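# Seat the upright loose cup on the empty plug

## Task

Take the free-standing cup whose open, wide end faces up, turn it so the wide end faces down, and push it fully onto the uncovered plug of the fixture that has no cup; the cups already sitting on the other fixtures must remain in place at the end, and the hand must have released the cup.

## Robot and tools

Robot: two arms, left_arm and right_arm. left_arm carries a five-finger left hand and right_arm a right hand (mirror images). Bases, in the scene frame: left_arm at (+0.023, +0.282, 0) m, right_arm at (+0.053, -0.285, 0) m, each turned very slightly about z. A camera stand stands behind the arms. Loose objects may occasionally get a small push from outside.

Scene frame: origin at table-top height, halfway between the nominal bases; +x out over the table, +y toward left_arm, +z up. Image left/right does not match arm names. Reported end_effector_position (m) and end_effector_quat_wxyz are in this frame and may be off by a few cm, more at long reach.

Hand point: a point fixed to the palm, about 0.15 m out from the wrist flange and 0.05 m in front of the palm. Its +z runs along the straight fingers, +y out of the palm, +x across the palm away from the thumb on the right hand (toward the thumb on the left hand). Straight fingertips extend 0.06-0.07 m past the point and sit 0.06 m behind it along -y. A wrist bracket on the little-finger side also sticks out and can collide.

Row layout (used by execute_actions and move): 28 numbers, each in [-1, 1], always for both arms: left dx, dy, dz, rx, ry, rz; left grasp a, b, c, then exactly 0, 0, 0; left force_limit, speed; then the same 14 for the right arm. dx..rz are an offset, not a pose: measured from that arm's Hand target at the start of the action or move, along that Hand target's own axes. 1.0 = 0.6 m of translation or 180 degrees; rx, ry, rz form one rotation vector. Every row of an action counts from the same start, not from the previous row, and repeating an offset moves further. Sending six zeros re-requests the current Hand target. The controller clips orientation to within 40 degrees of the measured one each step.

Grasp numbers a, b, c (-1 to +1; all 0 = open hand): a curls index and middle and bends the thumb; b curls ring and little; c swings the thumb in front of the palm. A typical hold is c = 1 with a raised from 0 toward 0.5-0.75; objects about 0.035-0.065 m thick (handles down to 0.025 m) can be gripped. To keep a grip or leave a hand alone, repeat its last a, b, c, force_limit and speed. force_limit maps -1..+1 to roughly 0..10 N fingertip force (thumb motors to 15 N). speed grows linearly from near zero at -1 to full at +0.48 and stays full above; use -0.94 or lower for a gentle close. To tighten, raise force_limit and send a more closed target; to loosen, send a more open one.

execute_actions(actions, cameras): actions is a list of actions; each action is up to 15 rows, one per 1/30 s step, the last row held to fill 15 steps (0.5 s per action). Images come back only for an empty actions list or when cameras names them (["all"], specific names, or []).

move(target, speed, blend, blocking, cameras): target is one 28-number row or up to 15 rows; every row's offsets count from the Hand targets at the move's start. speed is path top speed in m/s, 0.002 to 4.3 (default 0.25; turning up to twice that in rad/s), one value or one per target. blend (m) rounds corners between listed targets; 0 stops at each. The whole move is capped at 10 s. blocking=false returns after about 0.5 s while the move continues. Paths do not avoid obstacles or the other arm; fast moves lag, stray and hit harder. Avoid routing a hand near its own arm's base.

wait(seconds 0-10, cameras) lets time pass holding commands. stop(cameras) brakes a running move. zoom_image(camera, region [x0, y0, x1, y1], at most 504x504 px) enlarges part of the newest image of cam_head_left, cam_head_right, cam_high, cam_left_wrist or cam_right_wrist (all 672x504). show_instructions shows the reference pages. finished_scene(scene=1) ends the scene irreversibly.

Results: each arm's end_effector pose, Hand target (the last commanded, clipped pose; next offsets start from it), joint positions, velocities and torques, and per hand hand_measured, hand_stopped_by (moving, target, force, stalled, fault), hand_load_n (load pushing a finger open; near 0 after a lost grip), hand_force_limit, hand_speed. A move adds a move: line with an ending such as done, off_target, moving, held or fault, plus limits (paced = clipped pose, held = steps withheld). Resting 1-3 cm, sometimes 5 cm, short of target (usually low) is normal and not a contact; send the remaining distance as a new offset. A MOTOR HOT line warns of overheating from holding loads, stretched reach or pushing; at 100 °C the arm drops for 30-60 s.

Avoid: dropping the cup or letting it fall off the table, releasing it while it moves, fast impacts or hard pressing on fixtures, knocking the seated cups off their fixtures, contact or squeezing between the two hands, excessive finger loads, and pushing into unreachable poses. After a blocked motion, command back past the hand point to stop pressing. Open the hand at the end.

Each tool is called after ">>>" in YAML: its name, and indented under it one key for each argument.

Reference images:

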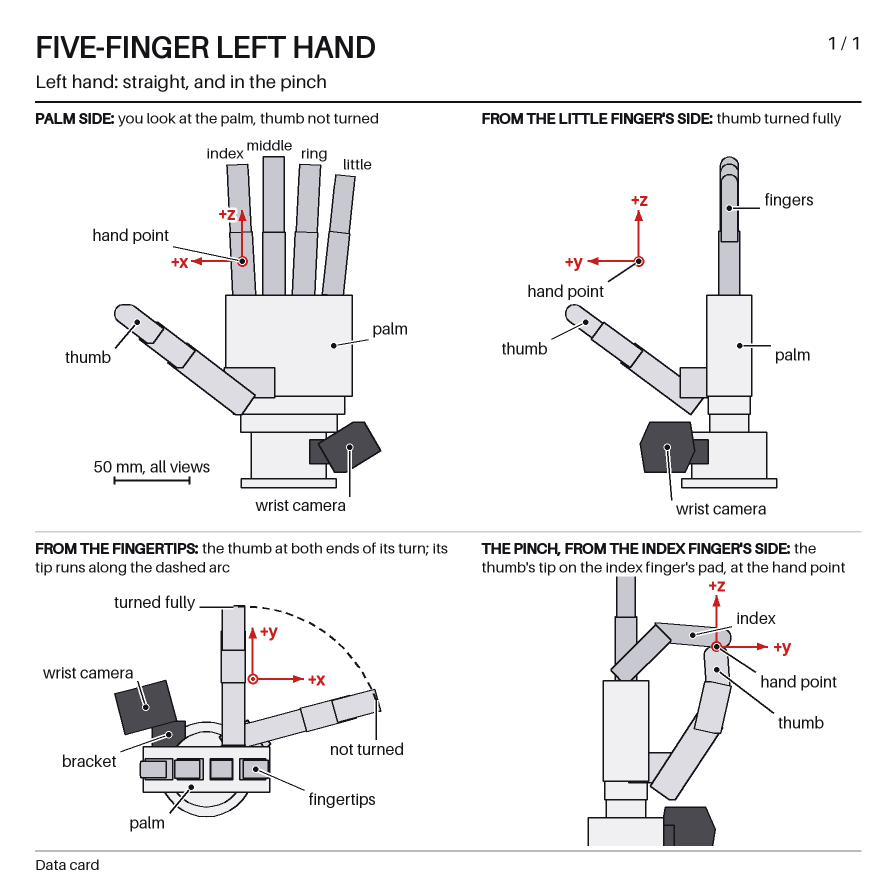

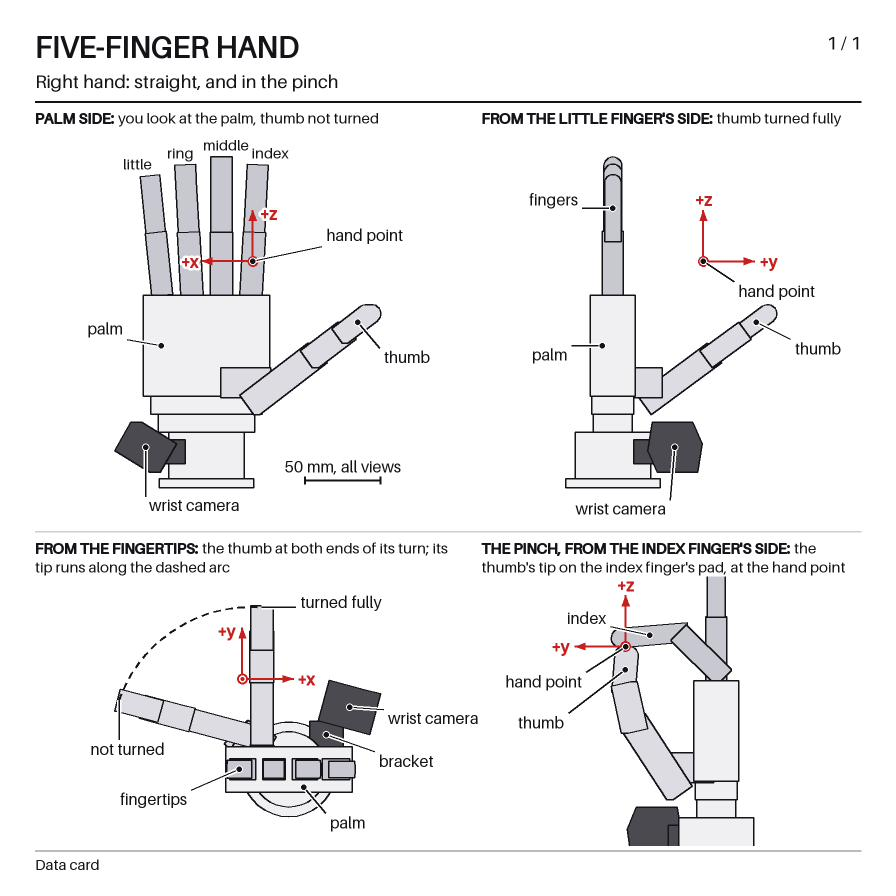

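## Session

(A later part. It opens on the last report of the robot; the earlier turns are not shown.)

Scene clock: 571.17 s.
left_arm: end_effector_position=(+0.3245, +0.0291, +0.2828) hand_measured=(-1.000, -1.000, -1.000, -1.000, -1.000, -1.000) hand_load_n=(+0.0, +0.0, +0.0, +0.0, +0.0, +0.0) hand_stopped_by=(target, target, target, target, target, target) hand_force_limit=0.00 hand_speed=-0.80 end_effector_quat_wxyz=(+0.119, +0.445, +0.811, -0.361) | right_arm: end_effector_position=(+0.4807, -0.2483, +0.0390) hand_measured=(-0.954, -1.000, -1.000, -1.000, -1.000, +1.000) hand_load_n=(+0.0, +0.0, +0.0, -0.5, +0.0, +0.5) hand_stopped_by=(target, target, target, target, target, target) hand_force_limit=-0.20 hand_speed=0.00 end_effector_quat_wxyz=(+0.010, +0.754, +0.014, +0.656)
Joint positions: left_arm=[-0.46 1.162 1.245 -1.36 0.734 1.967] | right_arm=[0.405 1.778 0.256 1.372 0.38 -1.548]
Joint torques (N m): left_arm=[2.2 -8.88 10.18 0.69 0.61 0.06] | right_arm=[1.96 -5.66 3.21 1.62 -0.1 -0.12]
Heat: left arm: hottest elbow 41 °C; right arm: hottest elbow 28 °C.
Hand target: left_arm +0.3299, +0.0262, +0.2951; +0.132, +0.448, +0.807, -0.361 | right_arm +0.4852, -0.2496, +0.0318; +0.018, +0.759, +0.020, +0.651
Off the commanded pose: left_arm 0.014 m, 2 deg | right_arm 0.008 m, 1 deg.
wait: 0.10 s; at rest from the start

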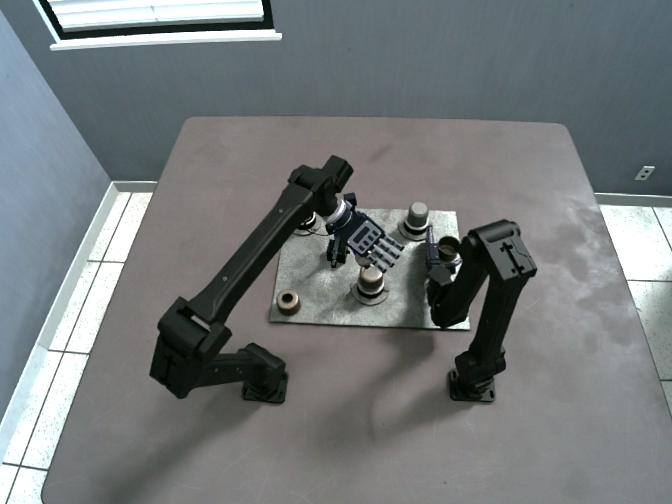

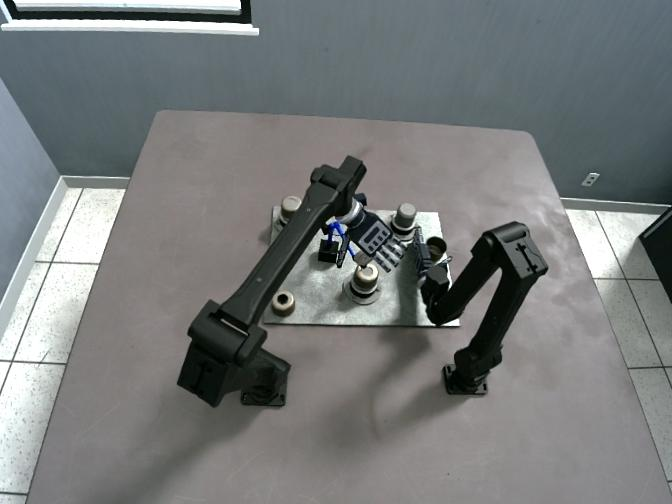

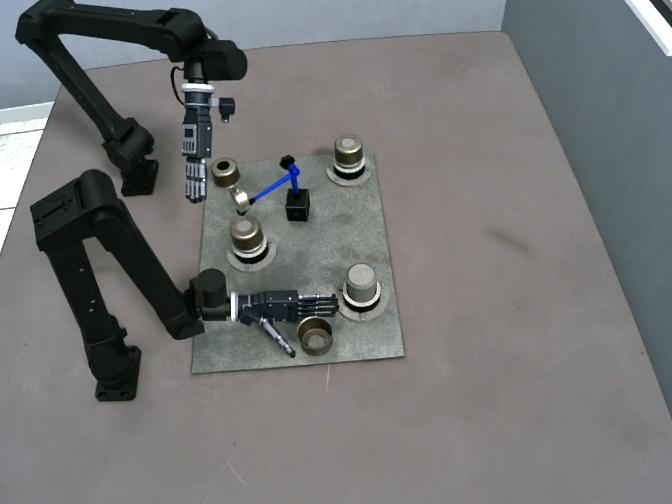

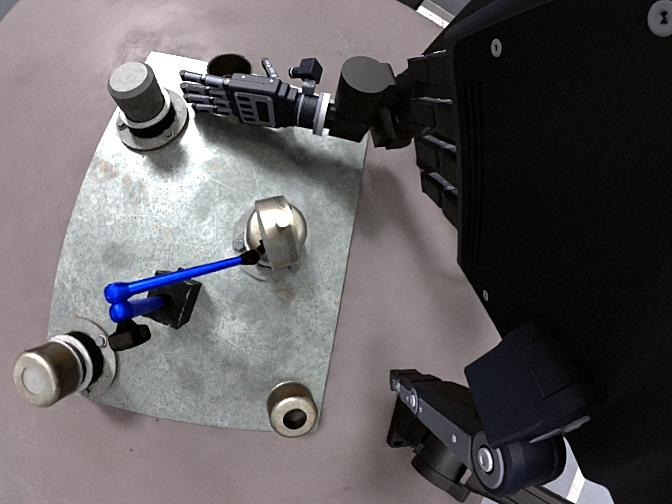

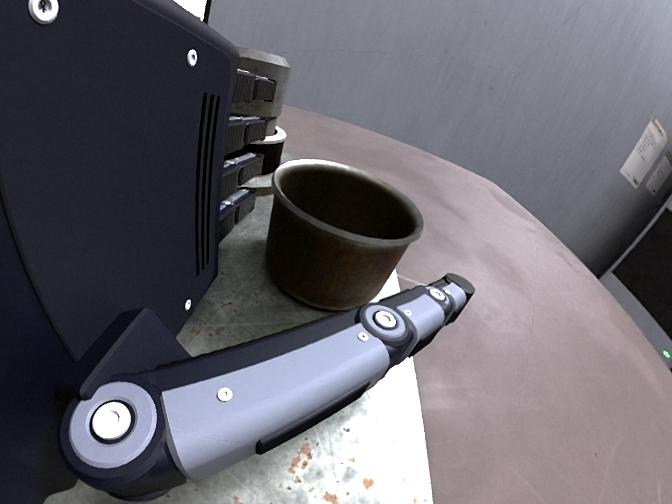

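>>> move:
  target: [0,0,0,0,0,0, 0,0,0,0,0,0, 0,-0.8, 0.004,0,0,0,0,0, 0,-1,1,0,0,0, -0.4,-0.75]
  speed: 0.05
  cameras: ["cam_high","cam_right_wrist"]

Scene clock: 624.80 s.
left_arm: end_effector_position=(+0.3245, +0.0291, +0.2828) hand_measured=(-1.000, -1.000, -1.000, -1.000, -1.000, -1.000) hand_load_n=(+0.0, +0.0, +0.0, +0.0, +0.0, +0.0) hand_stopped_by=(target, target, target, target, target, target) hand_force_limit=0.00 hand_speed=-0.80 end_effector_quat_wxyz=(+0.119, +0.445, +0.811, -0.361) | right_arm: end_effector_position=(+0.4825, -0.2479, +0.0388) hand_measured=(-1.000, -1.000, -1.000, -0.800, -0.352, +1.000) hand_load_n=(+0.0, +0.0, +0.0, +0.5, +1.5, +0.0) hand_stopped_by=(target, target, target, target, target, target) hand_force_limit=-0.40 hand_speed=-0.75 end_effector_quat_wxyz=(+0.010, +0.754, +0.015, +0.656)
Joint positions: left_arm=[-0.46 1.162 1.245 -1.36 0.734 1.967] | right_arm=[0.403 1.781 0.261 1.37 0.377 -1.55]
Joint torques (N m): left_arm=[2.37 -9 10.26 0.62 0.65 0.06] | right_arm=[2.14 -6.95 2.85 1.11 0.03 -0.09]
Heat: left arm: hottest elbow 42 °C; right arm: hottest elbow 28 °C.
Hand target: left_arm +0.3299, +0.0262, +0.2951; +0.132, +0.448, +0.807, -0.361 | right_arm +0.4856, -0.2495, +0.0342; +0.017, +0.759, +0.020, +0.651
Off the commanded pose: left_arm 0.014 m, 2 deg | right_arm 0.006 m, 1 deg.
move: off_target (left_arm)
Images, in order (width x height): cam_high 672x504, cam_right_wrist 672x504.

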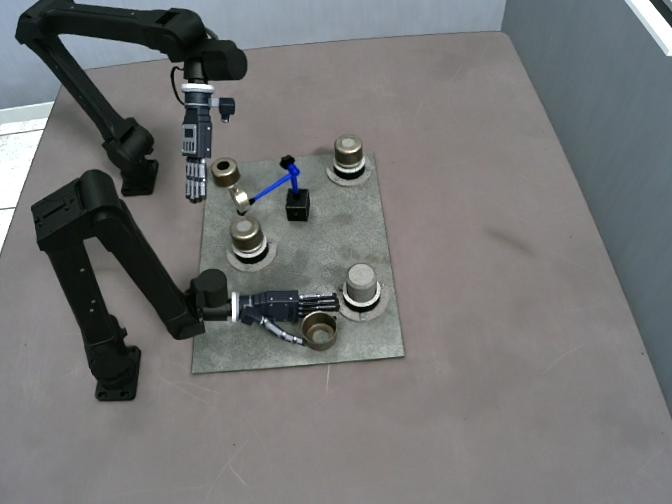

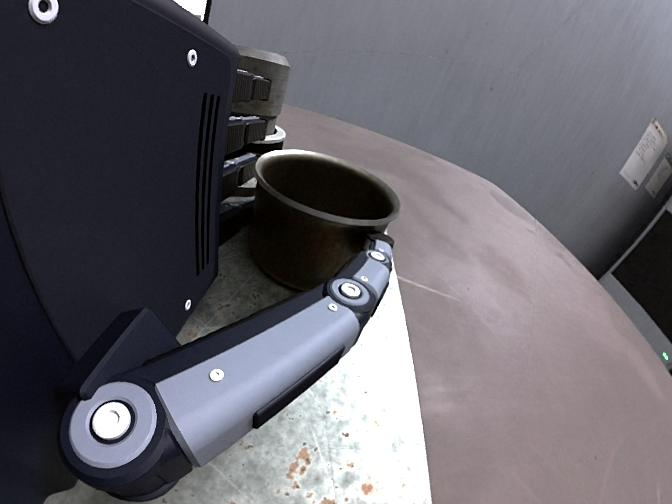

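>>> zoom_image:
  camera: "cam_high"
  region: [230, 270, 390, 375]

>>> zoom_image:
  camera: "cam_right_wrist"
  region: [190, 120, 430, 330]

Scaled by 3.150.

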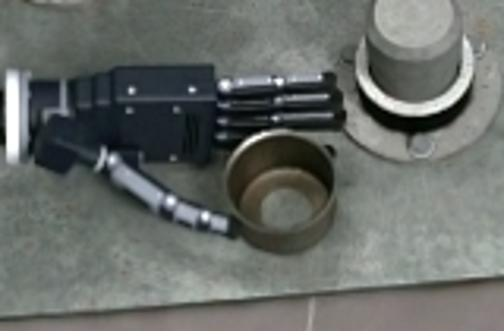

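Scaled by 2.100 from the camera's 672x504 image, which has a finer 960x720 frame.

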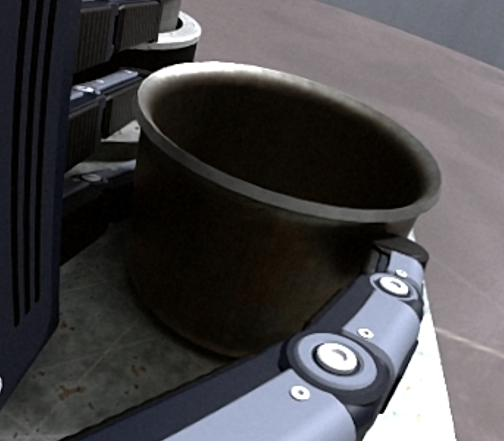

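>>> move:
  target: [0,0,0,0,0,0, 0,0,0,0,0,0, 0,-0.8, -0.0165,0.001,0.014,0,0.011,0, -0.1,0,1,0,0,0, -0.4,-0.5]
  speed: 0.05
  cameras: ["cam_high","cam_right_wrist"]

>>> zoom_image:
  camera: "cam_high"
  region: [230, 270, 390, 375]

>>> zoom_image:
  camera: "cam_right_wrist"
  region: [190, 50, 490, 330]

Scene clock: 670.67 s.
left_arm: end_effector_position=(+0.3245, +0.0291, +0.2828) hand_measured=(-1.000, -1.000, -1.000, -1.000, -1.000, -1.000) hand_load_n=(+0.0, +0.0, +0.0, +0.0, +0.0, +0.0) hand_stopped_by=(target, target, target, target, target, target) hand_force_limit=0.00 hand_speed=-0.80 end_effector_quat_wxyz=(+0.119, +0.445, +0.811, -0.361) | right_arm: end_effector_position=(+0.4908, -0.2488, +0.0352) hand_measured=(-0.990, -1.000, -1.000, -1.000, -0.726, +1.000) hand_load_n=(+0.0, +0.0, +0.0, -0.5, +0.0, +0.5) hand_stopped_by=(target, target, target, target, target, target) hand_force_limit=-0.40 hand_speed=-0.50 end_effector_quat_wxyz=(+0.009, +0.738, +0.011, +0.675)
Joint positions: left_arm=[-0.46 1.162 1.245 -1.36 0.734 1.967] | right_arm=[0.393 1.879 0.282 1.5 0.372 -1.563]
Joint torques (N m): left_arm=[2.26 -8.7 10.21 0.59 0.62 0.03] | right_arm=[1.96 -6.18 2.13 1.33 -0.29 -0.11]
Heat: left arm: hottest elbow 42 °C; right arm: hottest elbow 28 °C.
Hand target: left_arm +0.3299, +0.0262, +0.2951; +0.132, +0.448, +0.807, -0.361 | right_arm +0.4924, -0.2505, +0.0232; +0.017, +0.747, +0.020, +0.664
Off the commanded pose: left_arm 0.014 m, 2 deg | right_arm 0.012 m, 2 deg.
move: off_target (left_arm, right_arm)
Images, in order (width x height): cam_high 672x504, cam_right_wrist 672x504.

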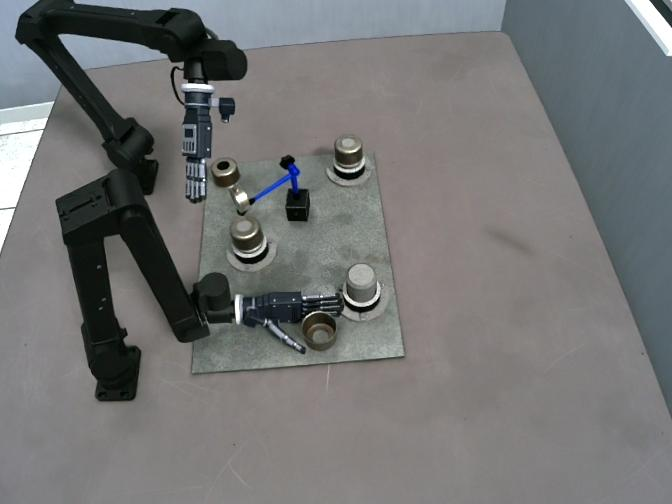

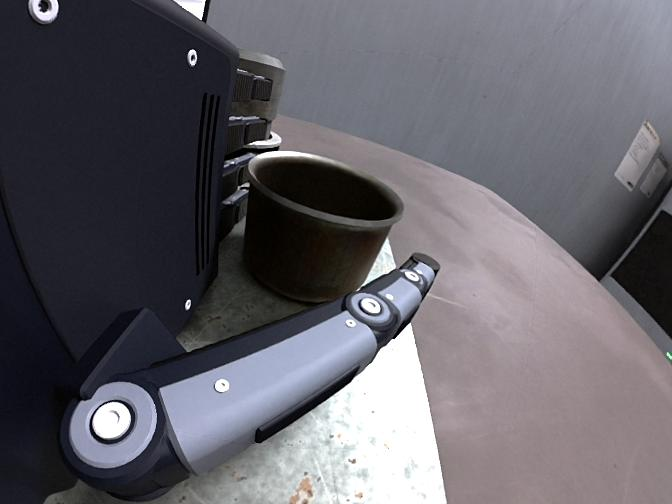

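Scaled by 3.150.

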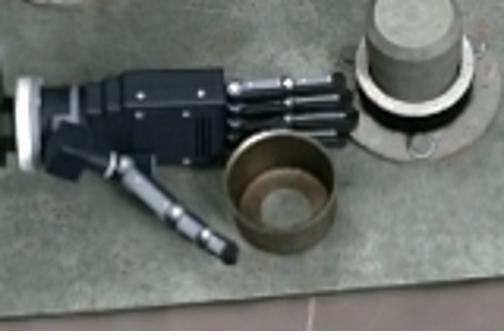

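Scaled by 1.680 from the camera's 672x504 image, which has a finer 960x720 frame.

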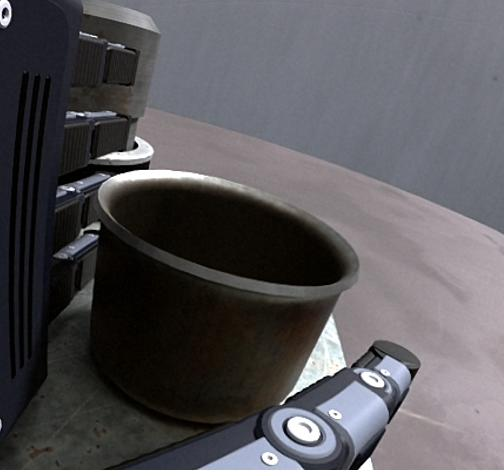

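>>> move:
  target: [0,0,0,0,0,0, 0,0,0,0,0,0, 0,-0.8, 0.016,-0.0018,-0.0045,0,0.007,0, 0.3,0,1,0,0,0, -0.4,-0.7]
  speed: 0.05
  cameras: ["cam_high","cam_right_wrist"]

>>> zoom_image:
  camera: "cam_high"
  region: [230, 270, 390, 375]

>>> zoom_image:
  camera: "cam_right_wrist"
  region: [190, 50, 490, 330]

Scene clock: 693.57 s.
left_arm: end_effector_position=(+0.3245, +0.0291, +0.2828) hand_measured=(-1.000, -1.000, -1.000, -1.000, -1.000, -1.000) hand_load_n=(+0.0, +0.0, +0.0, +0.0, +0.0, +0.0) hand_stopped_by=(target, target, target, target, target, target) hand_force_limit=0.00 hand_speed=-0.80 end_effector_quat_wxyz=(+0.119, +0.445, +0.811, -0.361) | right_arm: end_effector_position=(+0.4915, -0.2478, +0.0354) hand_measured=(-1.000, -0.956, -0.552, -0.592, -0.522, +1.000) hand_load_n=(+0.0, +0.0, +3.5, +3.0, +8.0, +0.5) hand_stopped_by=(target, target, force, force, force, target) hand_force_limit=-0.40 hand_speed=-0.70 end_effector_quat_wxyz=(+0.008, +0.738, +0.013, +0.675)
Joint positions: left_arm=[-0.46 1.162 1.245 -1.36 0.734 1.967] | right_arm=[0.394 1.88 0.284 1.5 0.369 -1.567]
Joint torques (N m): left_arm=[2.26 -9.11 10.11 0.61 0.62 0.03] | right_arm=[2.61 -8 1.43 1.74 0.19 -0.15]
Heat: left arm: hottest elbow 42 °C; right arm: hottest elbow 28 °C.
Hand target: left_arm +0.3299, +0.0262, +0.2951; +0.132, +0.448, +0.807, -0.361 | right_arm +0.4909, -0.2490, +0.0330; +0.017, +0.740, +0.020, +0.672
Off the commanded pose: left_arm 0.014 m, 2 deg | right_arm 0.003 m, 1 deg.
move: off_target (left_arm)
Images, in order (width x height): cam_high 672x504, cam_right_wrist 672x504.

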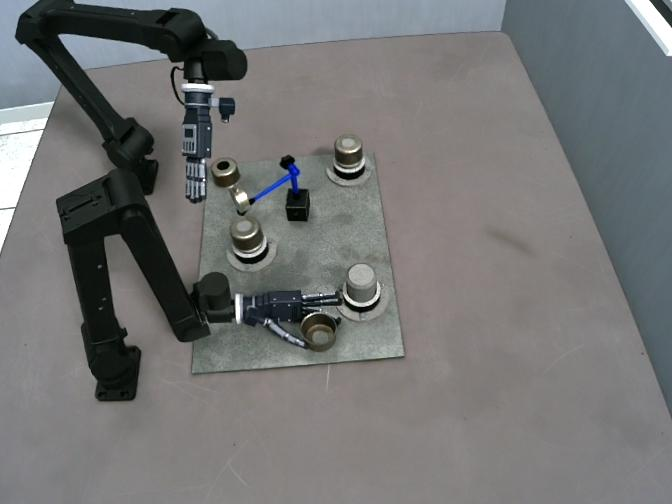

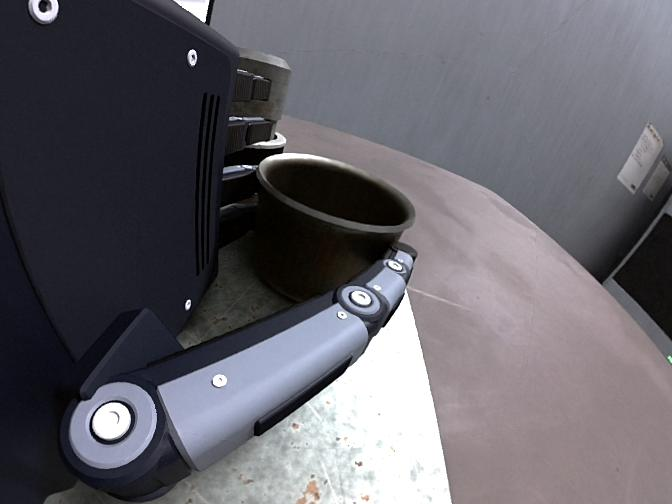

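Scaled by 3.150.

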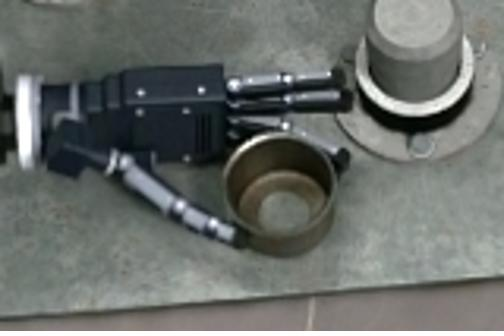

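Scaled by 1.680 from the camera's 672x504 image, which has a finer 960x720 frame.

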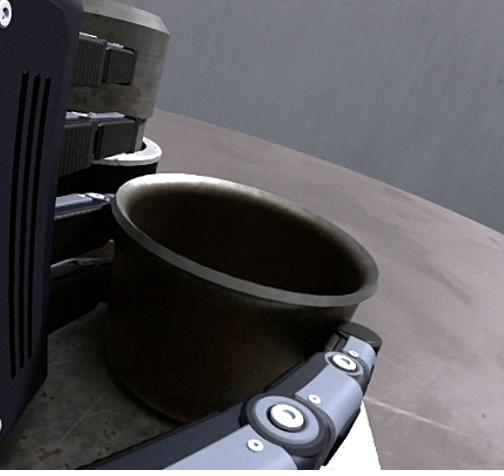

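>>> move:
  target: [0,0,0,0,0,0, 0,0,0,0,0,0, 0,-0.8, 0,0,0,0,0,0, 0.45,0,1,0,0,0, -0.05,-0.8]
  speed: 0.05
  cameras: ["cam_right_wrist"]

Scene clock: 706.10 s.
left_arm: end_effector_position=(+0.3245, +0.0291, +0.2828) hand_measured=(-1.000, -1.000, -1.000, -1.000, -1.000, -1.000) hand_load_n=(+0.0, +0.0, +0.0, +0.0, +0.0, +0.0) hand_stopped_by=(target, target, target, target, target, target) hand_force_limit=0.00 hand_speed=-0.80 end_effector_quat_wxyz=(+0.119, +0.445, +0.811, -0.361) | right_arm: end_effector_position=(+0.4915, -0.2478, +0.0352) hand_measured=(-1.000, -0.932, -0.518, -0.558, -0.524, +1.000) hand_load_n=(+0.0, +0.0, +6.5, +5.5, +16.0, +0.5) hand_stopped_by=(target, target, force, force, force, target) hand_force_limit=-0.05 hand_speed=-0.80 end_effector_quat_wxyz=(+0.008, +0.738, +0.013, +0.675)
Joint positions: left_arm=[-0.46 1.162 1.245 -1.36 0.734 1.967] | right_arm=[0.394 1.88 0.284 1.5 0.369 -1.567]
Joint torques (N m): left_arm=[2.32 -9.11 10.25 0.66 0.61 0.05] | right_arm=[2.67 -8.12 1.42 1.73 0.18 -0.15]
Heat: left arm: hottest elbow 42 °C; right arm: hottest elbow 28 °C.
Hand target: left_arm +0.3299, +0.0262, +0.2951; +0.132, +0.448, +0.807, -0.361 | right_arm +0.4909, -0.2489, +0.0330; +0.017, +0.740, +0.020, +0.672
Off the commanded pose: left_arm 0.014 m, 2 deg | right_arm 0.003 m, 1 deg.
move: off_target (left_arm)
Images, in order (width x height): cam_right_wrist 672x504.

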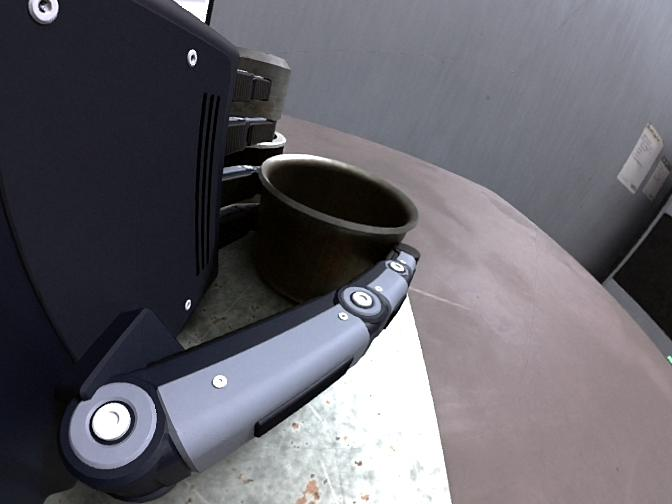

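>>> move:
  target: [0,0,0,0,0,0, 0,0,0,0,0,0, 0,-0.8, 0.0953,0.0217,-0.0428,0,0,0, 0.45,0,1,0,0,0, -0.05,-0.8]
  speed: 0.08
  cameras: ["cam_high","cam_right_wrist"]

Scene clock: 719.03 s.
left_arm: end_effector_position=(+0.3245, +0.0291, +0.2828) hand_measured=(-1.000, -1.000, -1.000, -1.000, -1.000, -1.000) hand_load_n=(+0.0, +0.0, +0.0, +0.0, +0.0, +0.0) hand_stopped_by=(target, target, target, target, target, target) hand_force_limit=0.00 hand_speed=-0.80 end_effector_quat_wxyz=(+0.119, +0.445, +0.811, -0.361) | right_arm: end_effector_position=(+0.4667, -0.2573, +0.0809) hand_measured=(-1.000, -0.932, -0.518, -0.558, -0.524, +1.000) hand_load_n=(+0.0, +0.0, +6.5, +5.5, +16.0, +0.5) hand_stopped_by=(target, target, force, force, force, target) hand_force_limit=-0.05 hand_speed=-0.80 end_effector_quat_wxyz=(+0.013, +0.750, +0.019, +0.661)
Joint positions: left_arm=[-0.46 1.162 1.245 -1.36 0.734 1.967] | right_arm=[0.394 1.516 0.206 1.175 0.367 -1.567]
Joint torques (N m): left_arm=[2.08 -9 10.24 0.66 0.61 0.05] | right_arm=[2.02 -7.65 4.18 1.98 -0.03 -0.16]
Heat: left arm: hottest elbow 42 °C; right arm: hottest elbow 27 °C.
Hand target: left_arm +0.3299, +0.0262, +0.2951; +0.132, +0.448, +0.807, -0.361 | right_arm +0.4709, -0.2590, +0.0930; +0.017, +0.740, +0.020, +0.672
Off the commanded pose: left_arm 0.014 m, 2 deg | right_arm 0.013 m, 2 deg.
move: off_target (left_arm, right_arm)
Images, in order (width x height): cam_high 672x504, cam_right_wrist 672x504.

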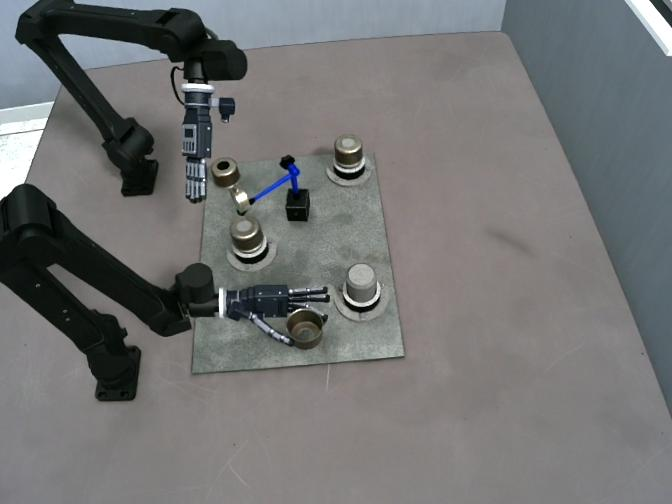

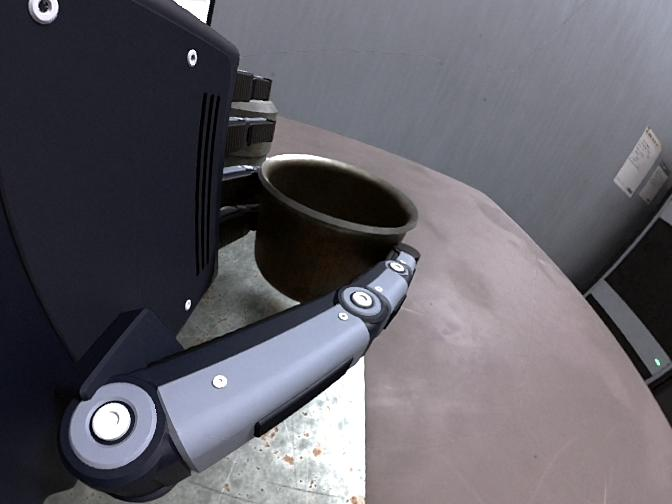

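>>> move:
  target:
    - [0,0,0,0,0,0, 0,0,0,0,0,0, 0,-0.8, 0.1703,0.0188,-0.0852,0,0,0, 0.45,0,1,0,0,0, -0.05,-0.8]
    - [0,0,0,0,0,0, 0,0,0,0,0,0, 0,-0.8, 0.2535,0.0148,-0.0932,0.048,-0.0327,0.5001, 0.45,0,1,0,0,0, -0.05,-0.8]
  speed: 0.25
  blend: [0.02,0]
  cameras: ["cam_high","cam_right_wrist","cam_left_wrist"]

Scene clock: 804.50 s.
left_arm: end_effector_position=(+0.3245, +0.0291, +0.2828) hand_measured=(-1.000, -1.000, -1.000, -1.000, -1.000, -1.000) hand_load_n=(+0.0, +0.0, +0.0, -0.5, +0.0, +0.0) hand_stopped_by=(target, target, target, target, target, target) hand_force_limit=0.00 hand_speed=-0.80 end_effector_quat_wxyz=(+0.119, +0.445, +0.811, -0.361) | right_arm: end_effector_position=(+0.4082, -0.2576, +0.1944) hand_measured=(-1.000, -0.932, -0.518, -0.558, -0.524, +1.000) hand_load_n=(-0.5, -0.5, +6.0, +5.0, +16.0, -0.5) hand_stopped_by=(target, target, force, force, force, target) hand_force_limit=-0.05 hand_speed=-0.80 end_effector_quat_wxyz=(-0.487, +0.592, -0.488, +0.417)
Joint positions: left_arm=[-0.46 1.162 1.245 -1.36 0.734 1.967] | right_arm=[-0.159 0.581 0.337 0.054 -0.346 -0.083]
Joint torques (N m): left_arm=[2.67 -9.11 10.07 0.76 0.62 0.02] | right_arm=[2.32 0.09 15.64 3.18 -0.06 0.27]
Heat: left arm: hottest elbow 43 °C; right arm: hottest elbow 29 °C.
Hand target: left_arm +0.3299, +0.0262, +0.2951; +0.132, +0.448, +0.807, -0.361 | right_arm +0.4299, -0.2601, +0.2501; -0.512, +0.567, -0.464, +0.449
Off the commanded pose: left_arm 0.014 m, 2 deg | right_arm 0.060 m, 6 deg.
move: off_target (left_arm, right_arm)
Images, in order (width x height): cam_high 672x504, cam_left_wrist 672x504, cam_right_wrist 672x504.

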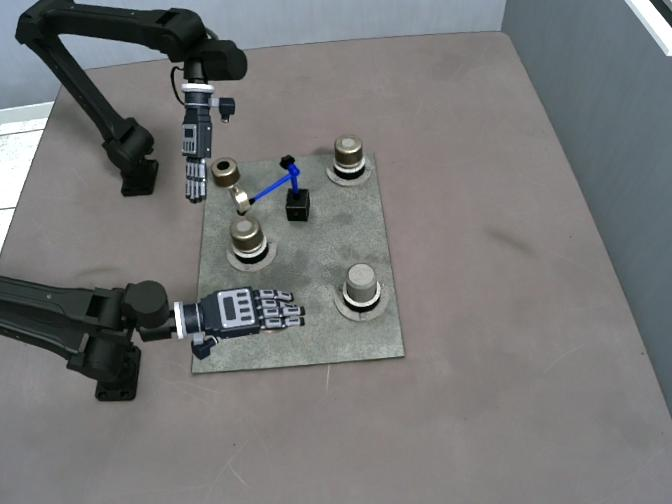

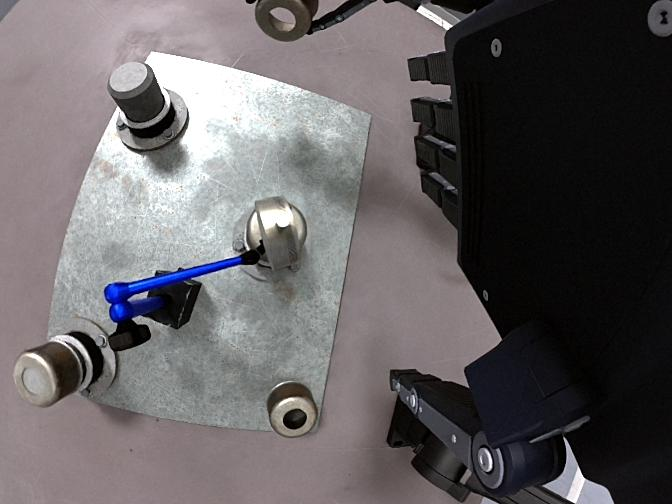

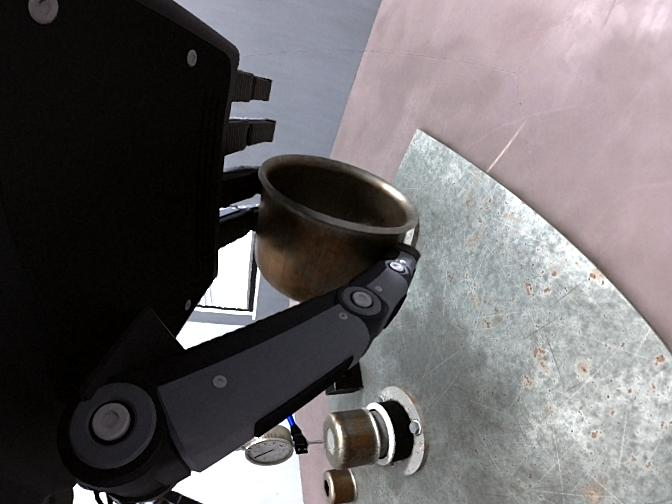

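>>> move:
  target: [0,0,0,0,0,0, 0,0,0,0,0,0, 0,-0.8, -0.0495,-0.075,0.0882,0.0482,-0.0329,0.5004, 0.45,0,1,0,0,0, -0.05,-0.8]
  speed: 0.25
  cameras: ["cam_high","cam_right_wrist","cam_left_wrist"]

Scene clock: 825.03 s.
left_arm: end_effector_position=(+0.3245, +0.0291, +0.2828) hand_measured=(-1.000, -1.000, -1.000, -1.000, -1.000, -1.000) hand_load_n=(+0.0, +0.0, +0.0, +0.0, -0.5, +0.0) hand_stopped_by=(target, target, target, target, target, target) hand_force_limit=0.00 hand_speed=-0.80 end_effector_quat_wxyz=(+0.119, +0.445, +0.811, -0.361) | right_arm: end_effector_position=(+0.4783, -0.2216, +0.2720) hand_measured=(-1.000, -0.932, -0.518, -0.558, -0.524, +1.000) hand_load_n=(+0.5, +0.0, +6.5, +5.0, +15.5, -2.0) hand_stopped_by=(target, target, force, force, force, target) hand_force_limit=-0.05 hand_speed=-0.80 end_effector_quat_wxyz=(+0.721, -0.064, +0.690, +0.032)
Joint positions: left_arm=[-0.46 1.162 1.245 -1.36 0.734 1.967] | right_arm=[-0.078 1.039 0.297 0.784 -0.232 1.532]
Joint torques (N m): left_arm=[2.43 -9.17 10.15 0.58 0.62 0.03] | right_arm=[3.02 -3.31 8.72 3.23 0.13 0.44]
Heat: left arm: hottest elbow 43 °C; right arm: hottest elbow 35 °C.
Hand target: left_arm +0.3299, +0.0262, +0.2951; +0.132, +0.448, +0.807, -0.361 | right_arm +0.4800, -0.2201, +0.2900; +0.737, -0.057, +0.672, +0.041
Off the commanded pose: left_arm 0.014 m, 2 deg | right_arm 0.018 m, 3 deg.
move: off_target (left_arm, right_arm)
Images, in order (width x height): cam_high 672x504, cam_left_wrist 672x504, cam_right_wrist 672x504.

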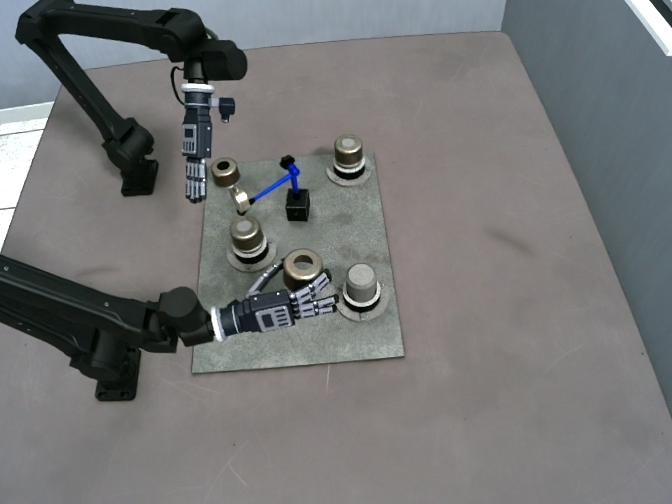

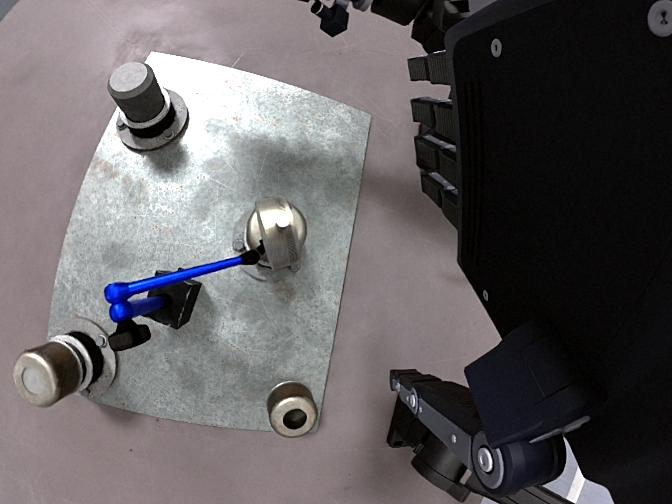

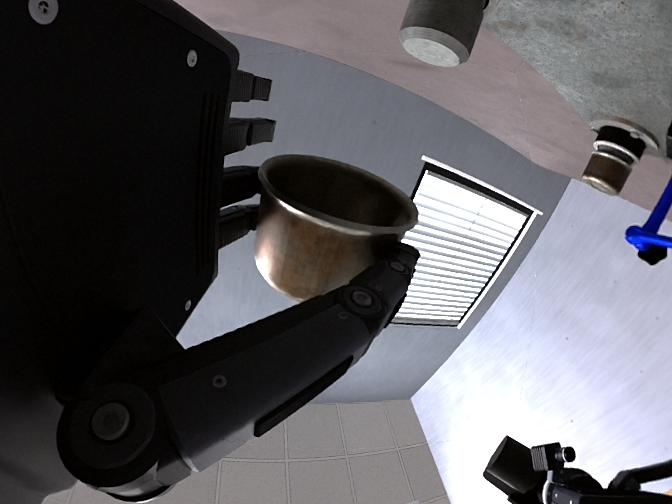

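>>> zoom_image:
  camera: "cam_high"
  region: [200, 200, 410, 350]

>>> zoom_image:
  camera: "cam_right_wrist"
  region: [200, 0, 560, 300]

Scaled by 2.400.

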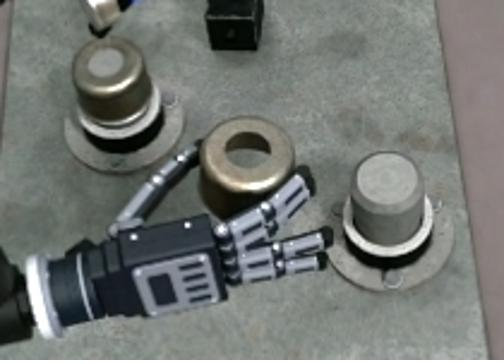

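Scaled by 1.400 from the camera's 672x504 image, which has a finer 960x720 frame.

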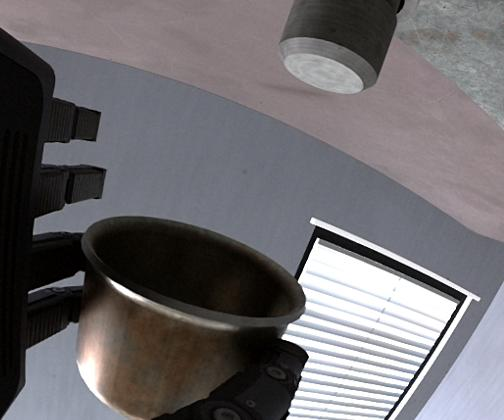

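>>> move:
  target: [0,0,0,0,0,0, 0,0,0,0,0,0, 0,-0.8, 0.1077,0.0858,0.1657,0,-0.016,0.006, 0.45,0,1,0,0,0, -0.05,-0.8]
  speed: 0.15
  cameras: ["all"]

>>> zoom_image:
  camera: "cam_high"
  region: [260, 190, 430, 340]

>>> zoom_image:
  camera: "cam_right_wrist"
  region: [200, 0, 560, 300]

>>> zoom_image:
  camera: "cam_left_wrist"
  region: [40, 20, 340, 200]

>>> zoom_image:
  camera: "cam_head_left"
  region: [360, 160, 500, 280]

>>> zoom_image:
  camera: "cam_head_right"
  region: [350, 160, 490, 280]

Scene clock: 861.43 s.
left_arm: end_effector_position=(+0.3245, +0.0291, +0.2828) hand_measured=(-1.000, -1.000, -1.000, -1.000, -1.000, -1.000) hand_load_n=(+0.0, +0.0, +0.0, +0.0, +0.0, +0.0) hand_stopped_by=(target, target, target, target, target, target) hand_force_limit=0.00 hand_speed=-0.80 end_effector_quat_wxyz=(+0.119, +0.445, +0.811, -0.361) | right_arm: end_effector_position=(+0.5662, -0.1582, +0.1974) hand_measured=(-1.000, -0.932, -0.518, -0.558, -0.524, +1.000) hand_load_n=(+0.0, +0.0, +7.0, +5.0, +16.0, -1.5) hand_stopped_by=(target, target, force, force, force, target) hand_force_limit=-0.05 hand_speed=-0.80 end_effector_quat_wxyz=(+0.723, -0.061, +0.687, +0.038)
Joint positions: left_arm=[-0.46 1.162 1.245 -1.36 0.734 1.967] | right_arm=[0.136 1.615 0.457 1.206 -0.023 1.536]
Joint torques (N m): left_arm=[2.37 -9.05 10.17 0.68 0.64 0.06] | right_arm=[2.73 -10.29 8.25 3.32 0.12 0.35]
Heat: left arm: hottest elbow 43 °C; right arm: hottest elbow 34 °C.
Hand target: left_arm +0.3299, +0.0262, +0.2951; +0.132, +0.448, +0.807, -0.361 | right_arm +0.5770, -0.1564, +0.2333; +0.753, -0.049, +0.654, +0.049
Off the commanded pose: left_arm 0.014 m, 2 deg | right_arm 0.037 m, 5 deg.
move: off_target (left_arm, right_arm)

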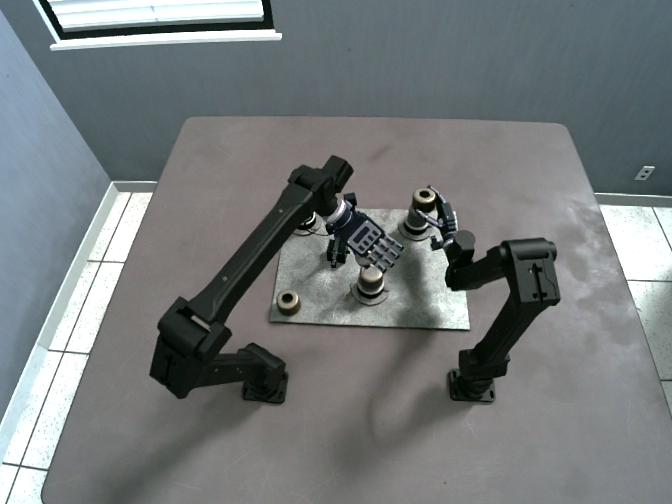

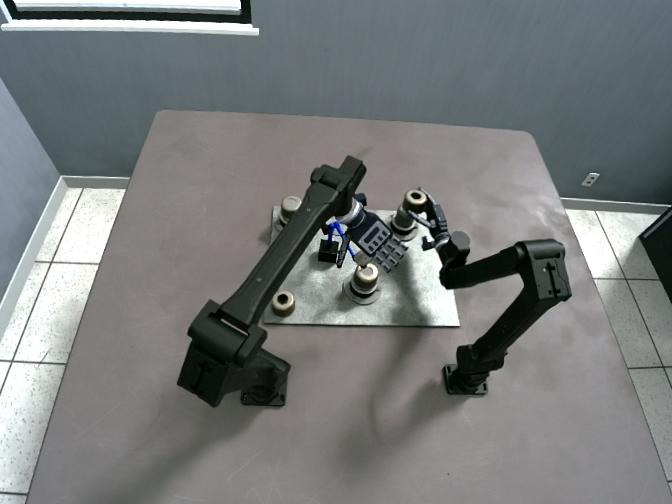

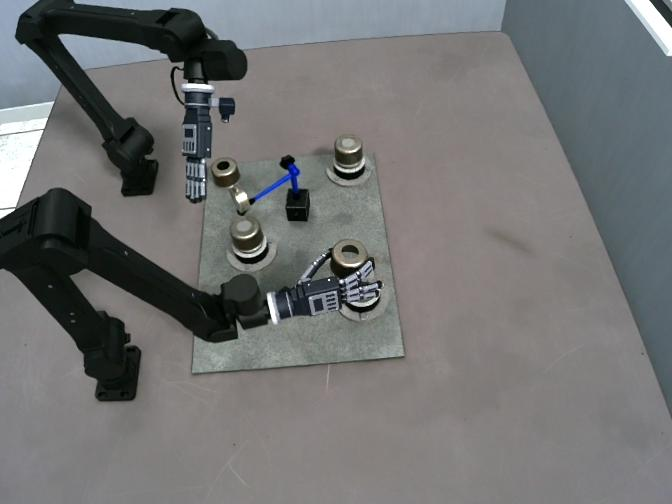

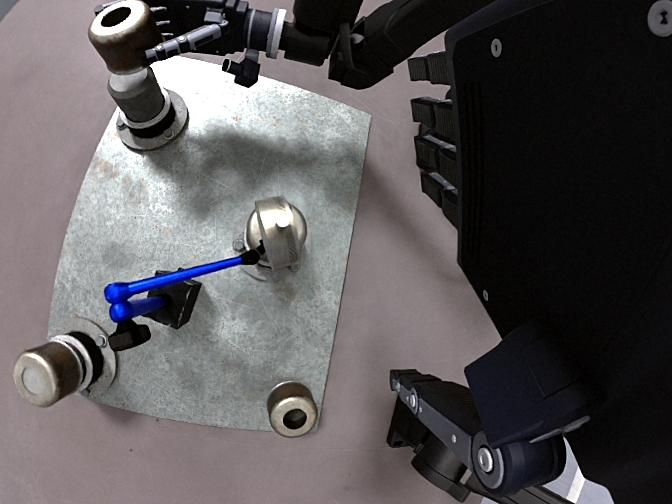

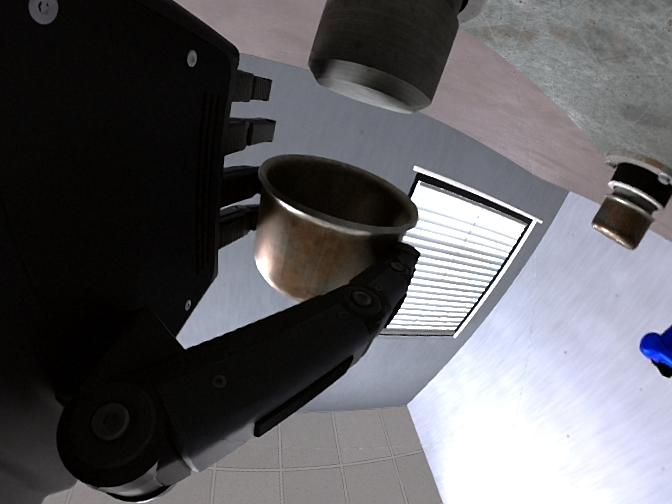

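Scaled by 2.965.

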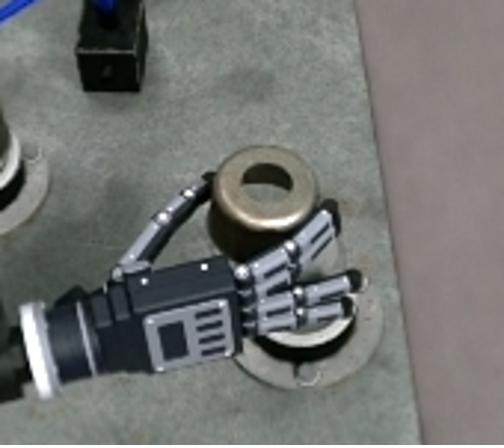

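Scaled by 1.400 from the camera's 672x504 image, which has a finer 960x720 frame.

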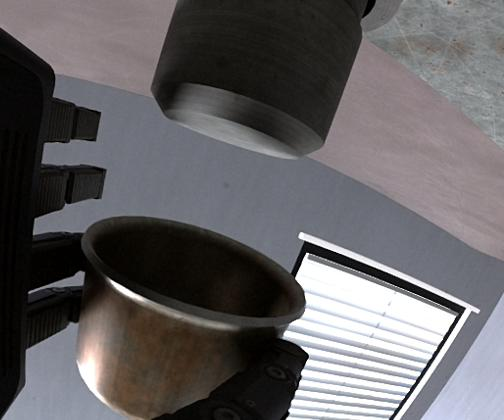

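Scaled by 1.680 from the camera's 672x504 image, which has a finer 960x720 frame.

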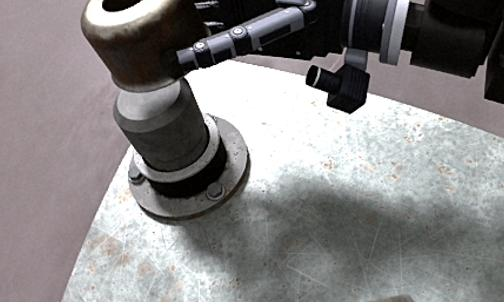

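Scaled by 3.600.

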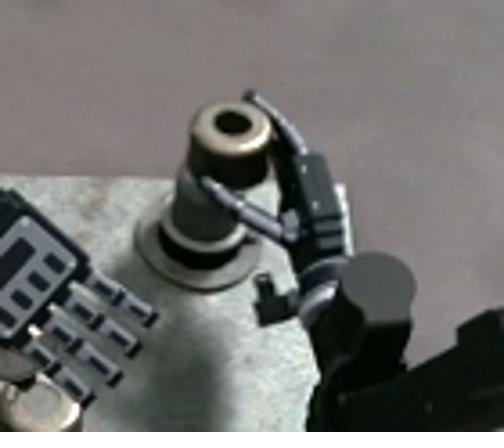

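Scaled by 3.600.

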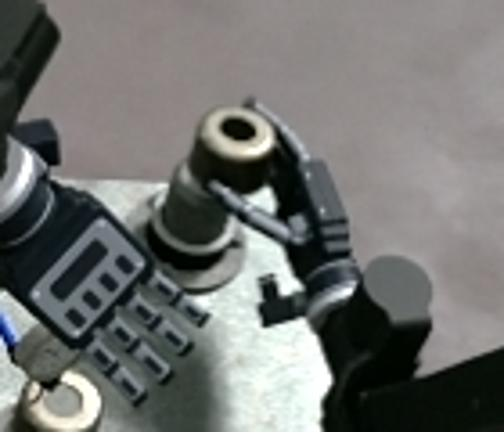

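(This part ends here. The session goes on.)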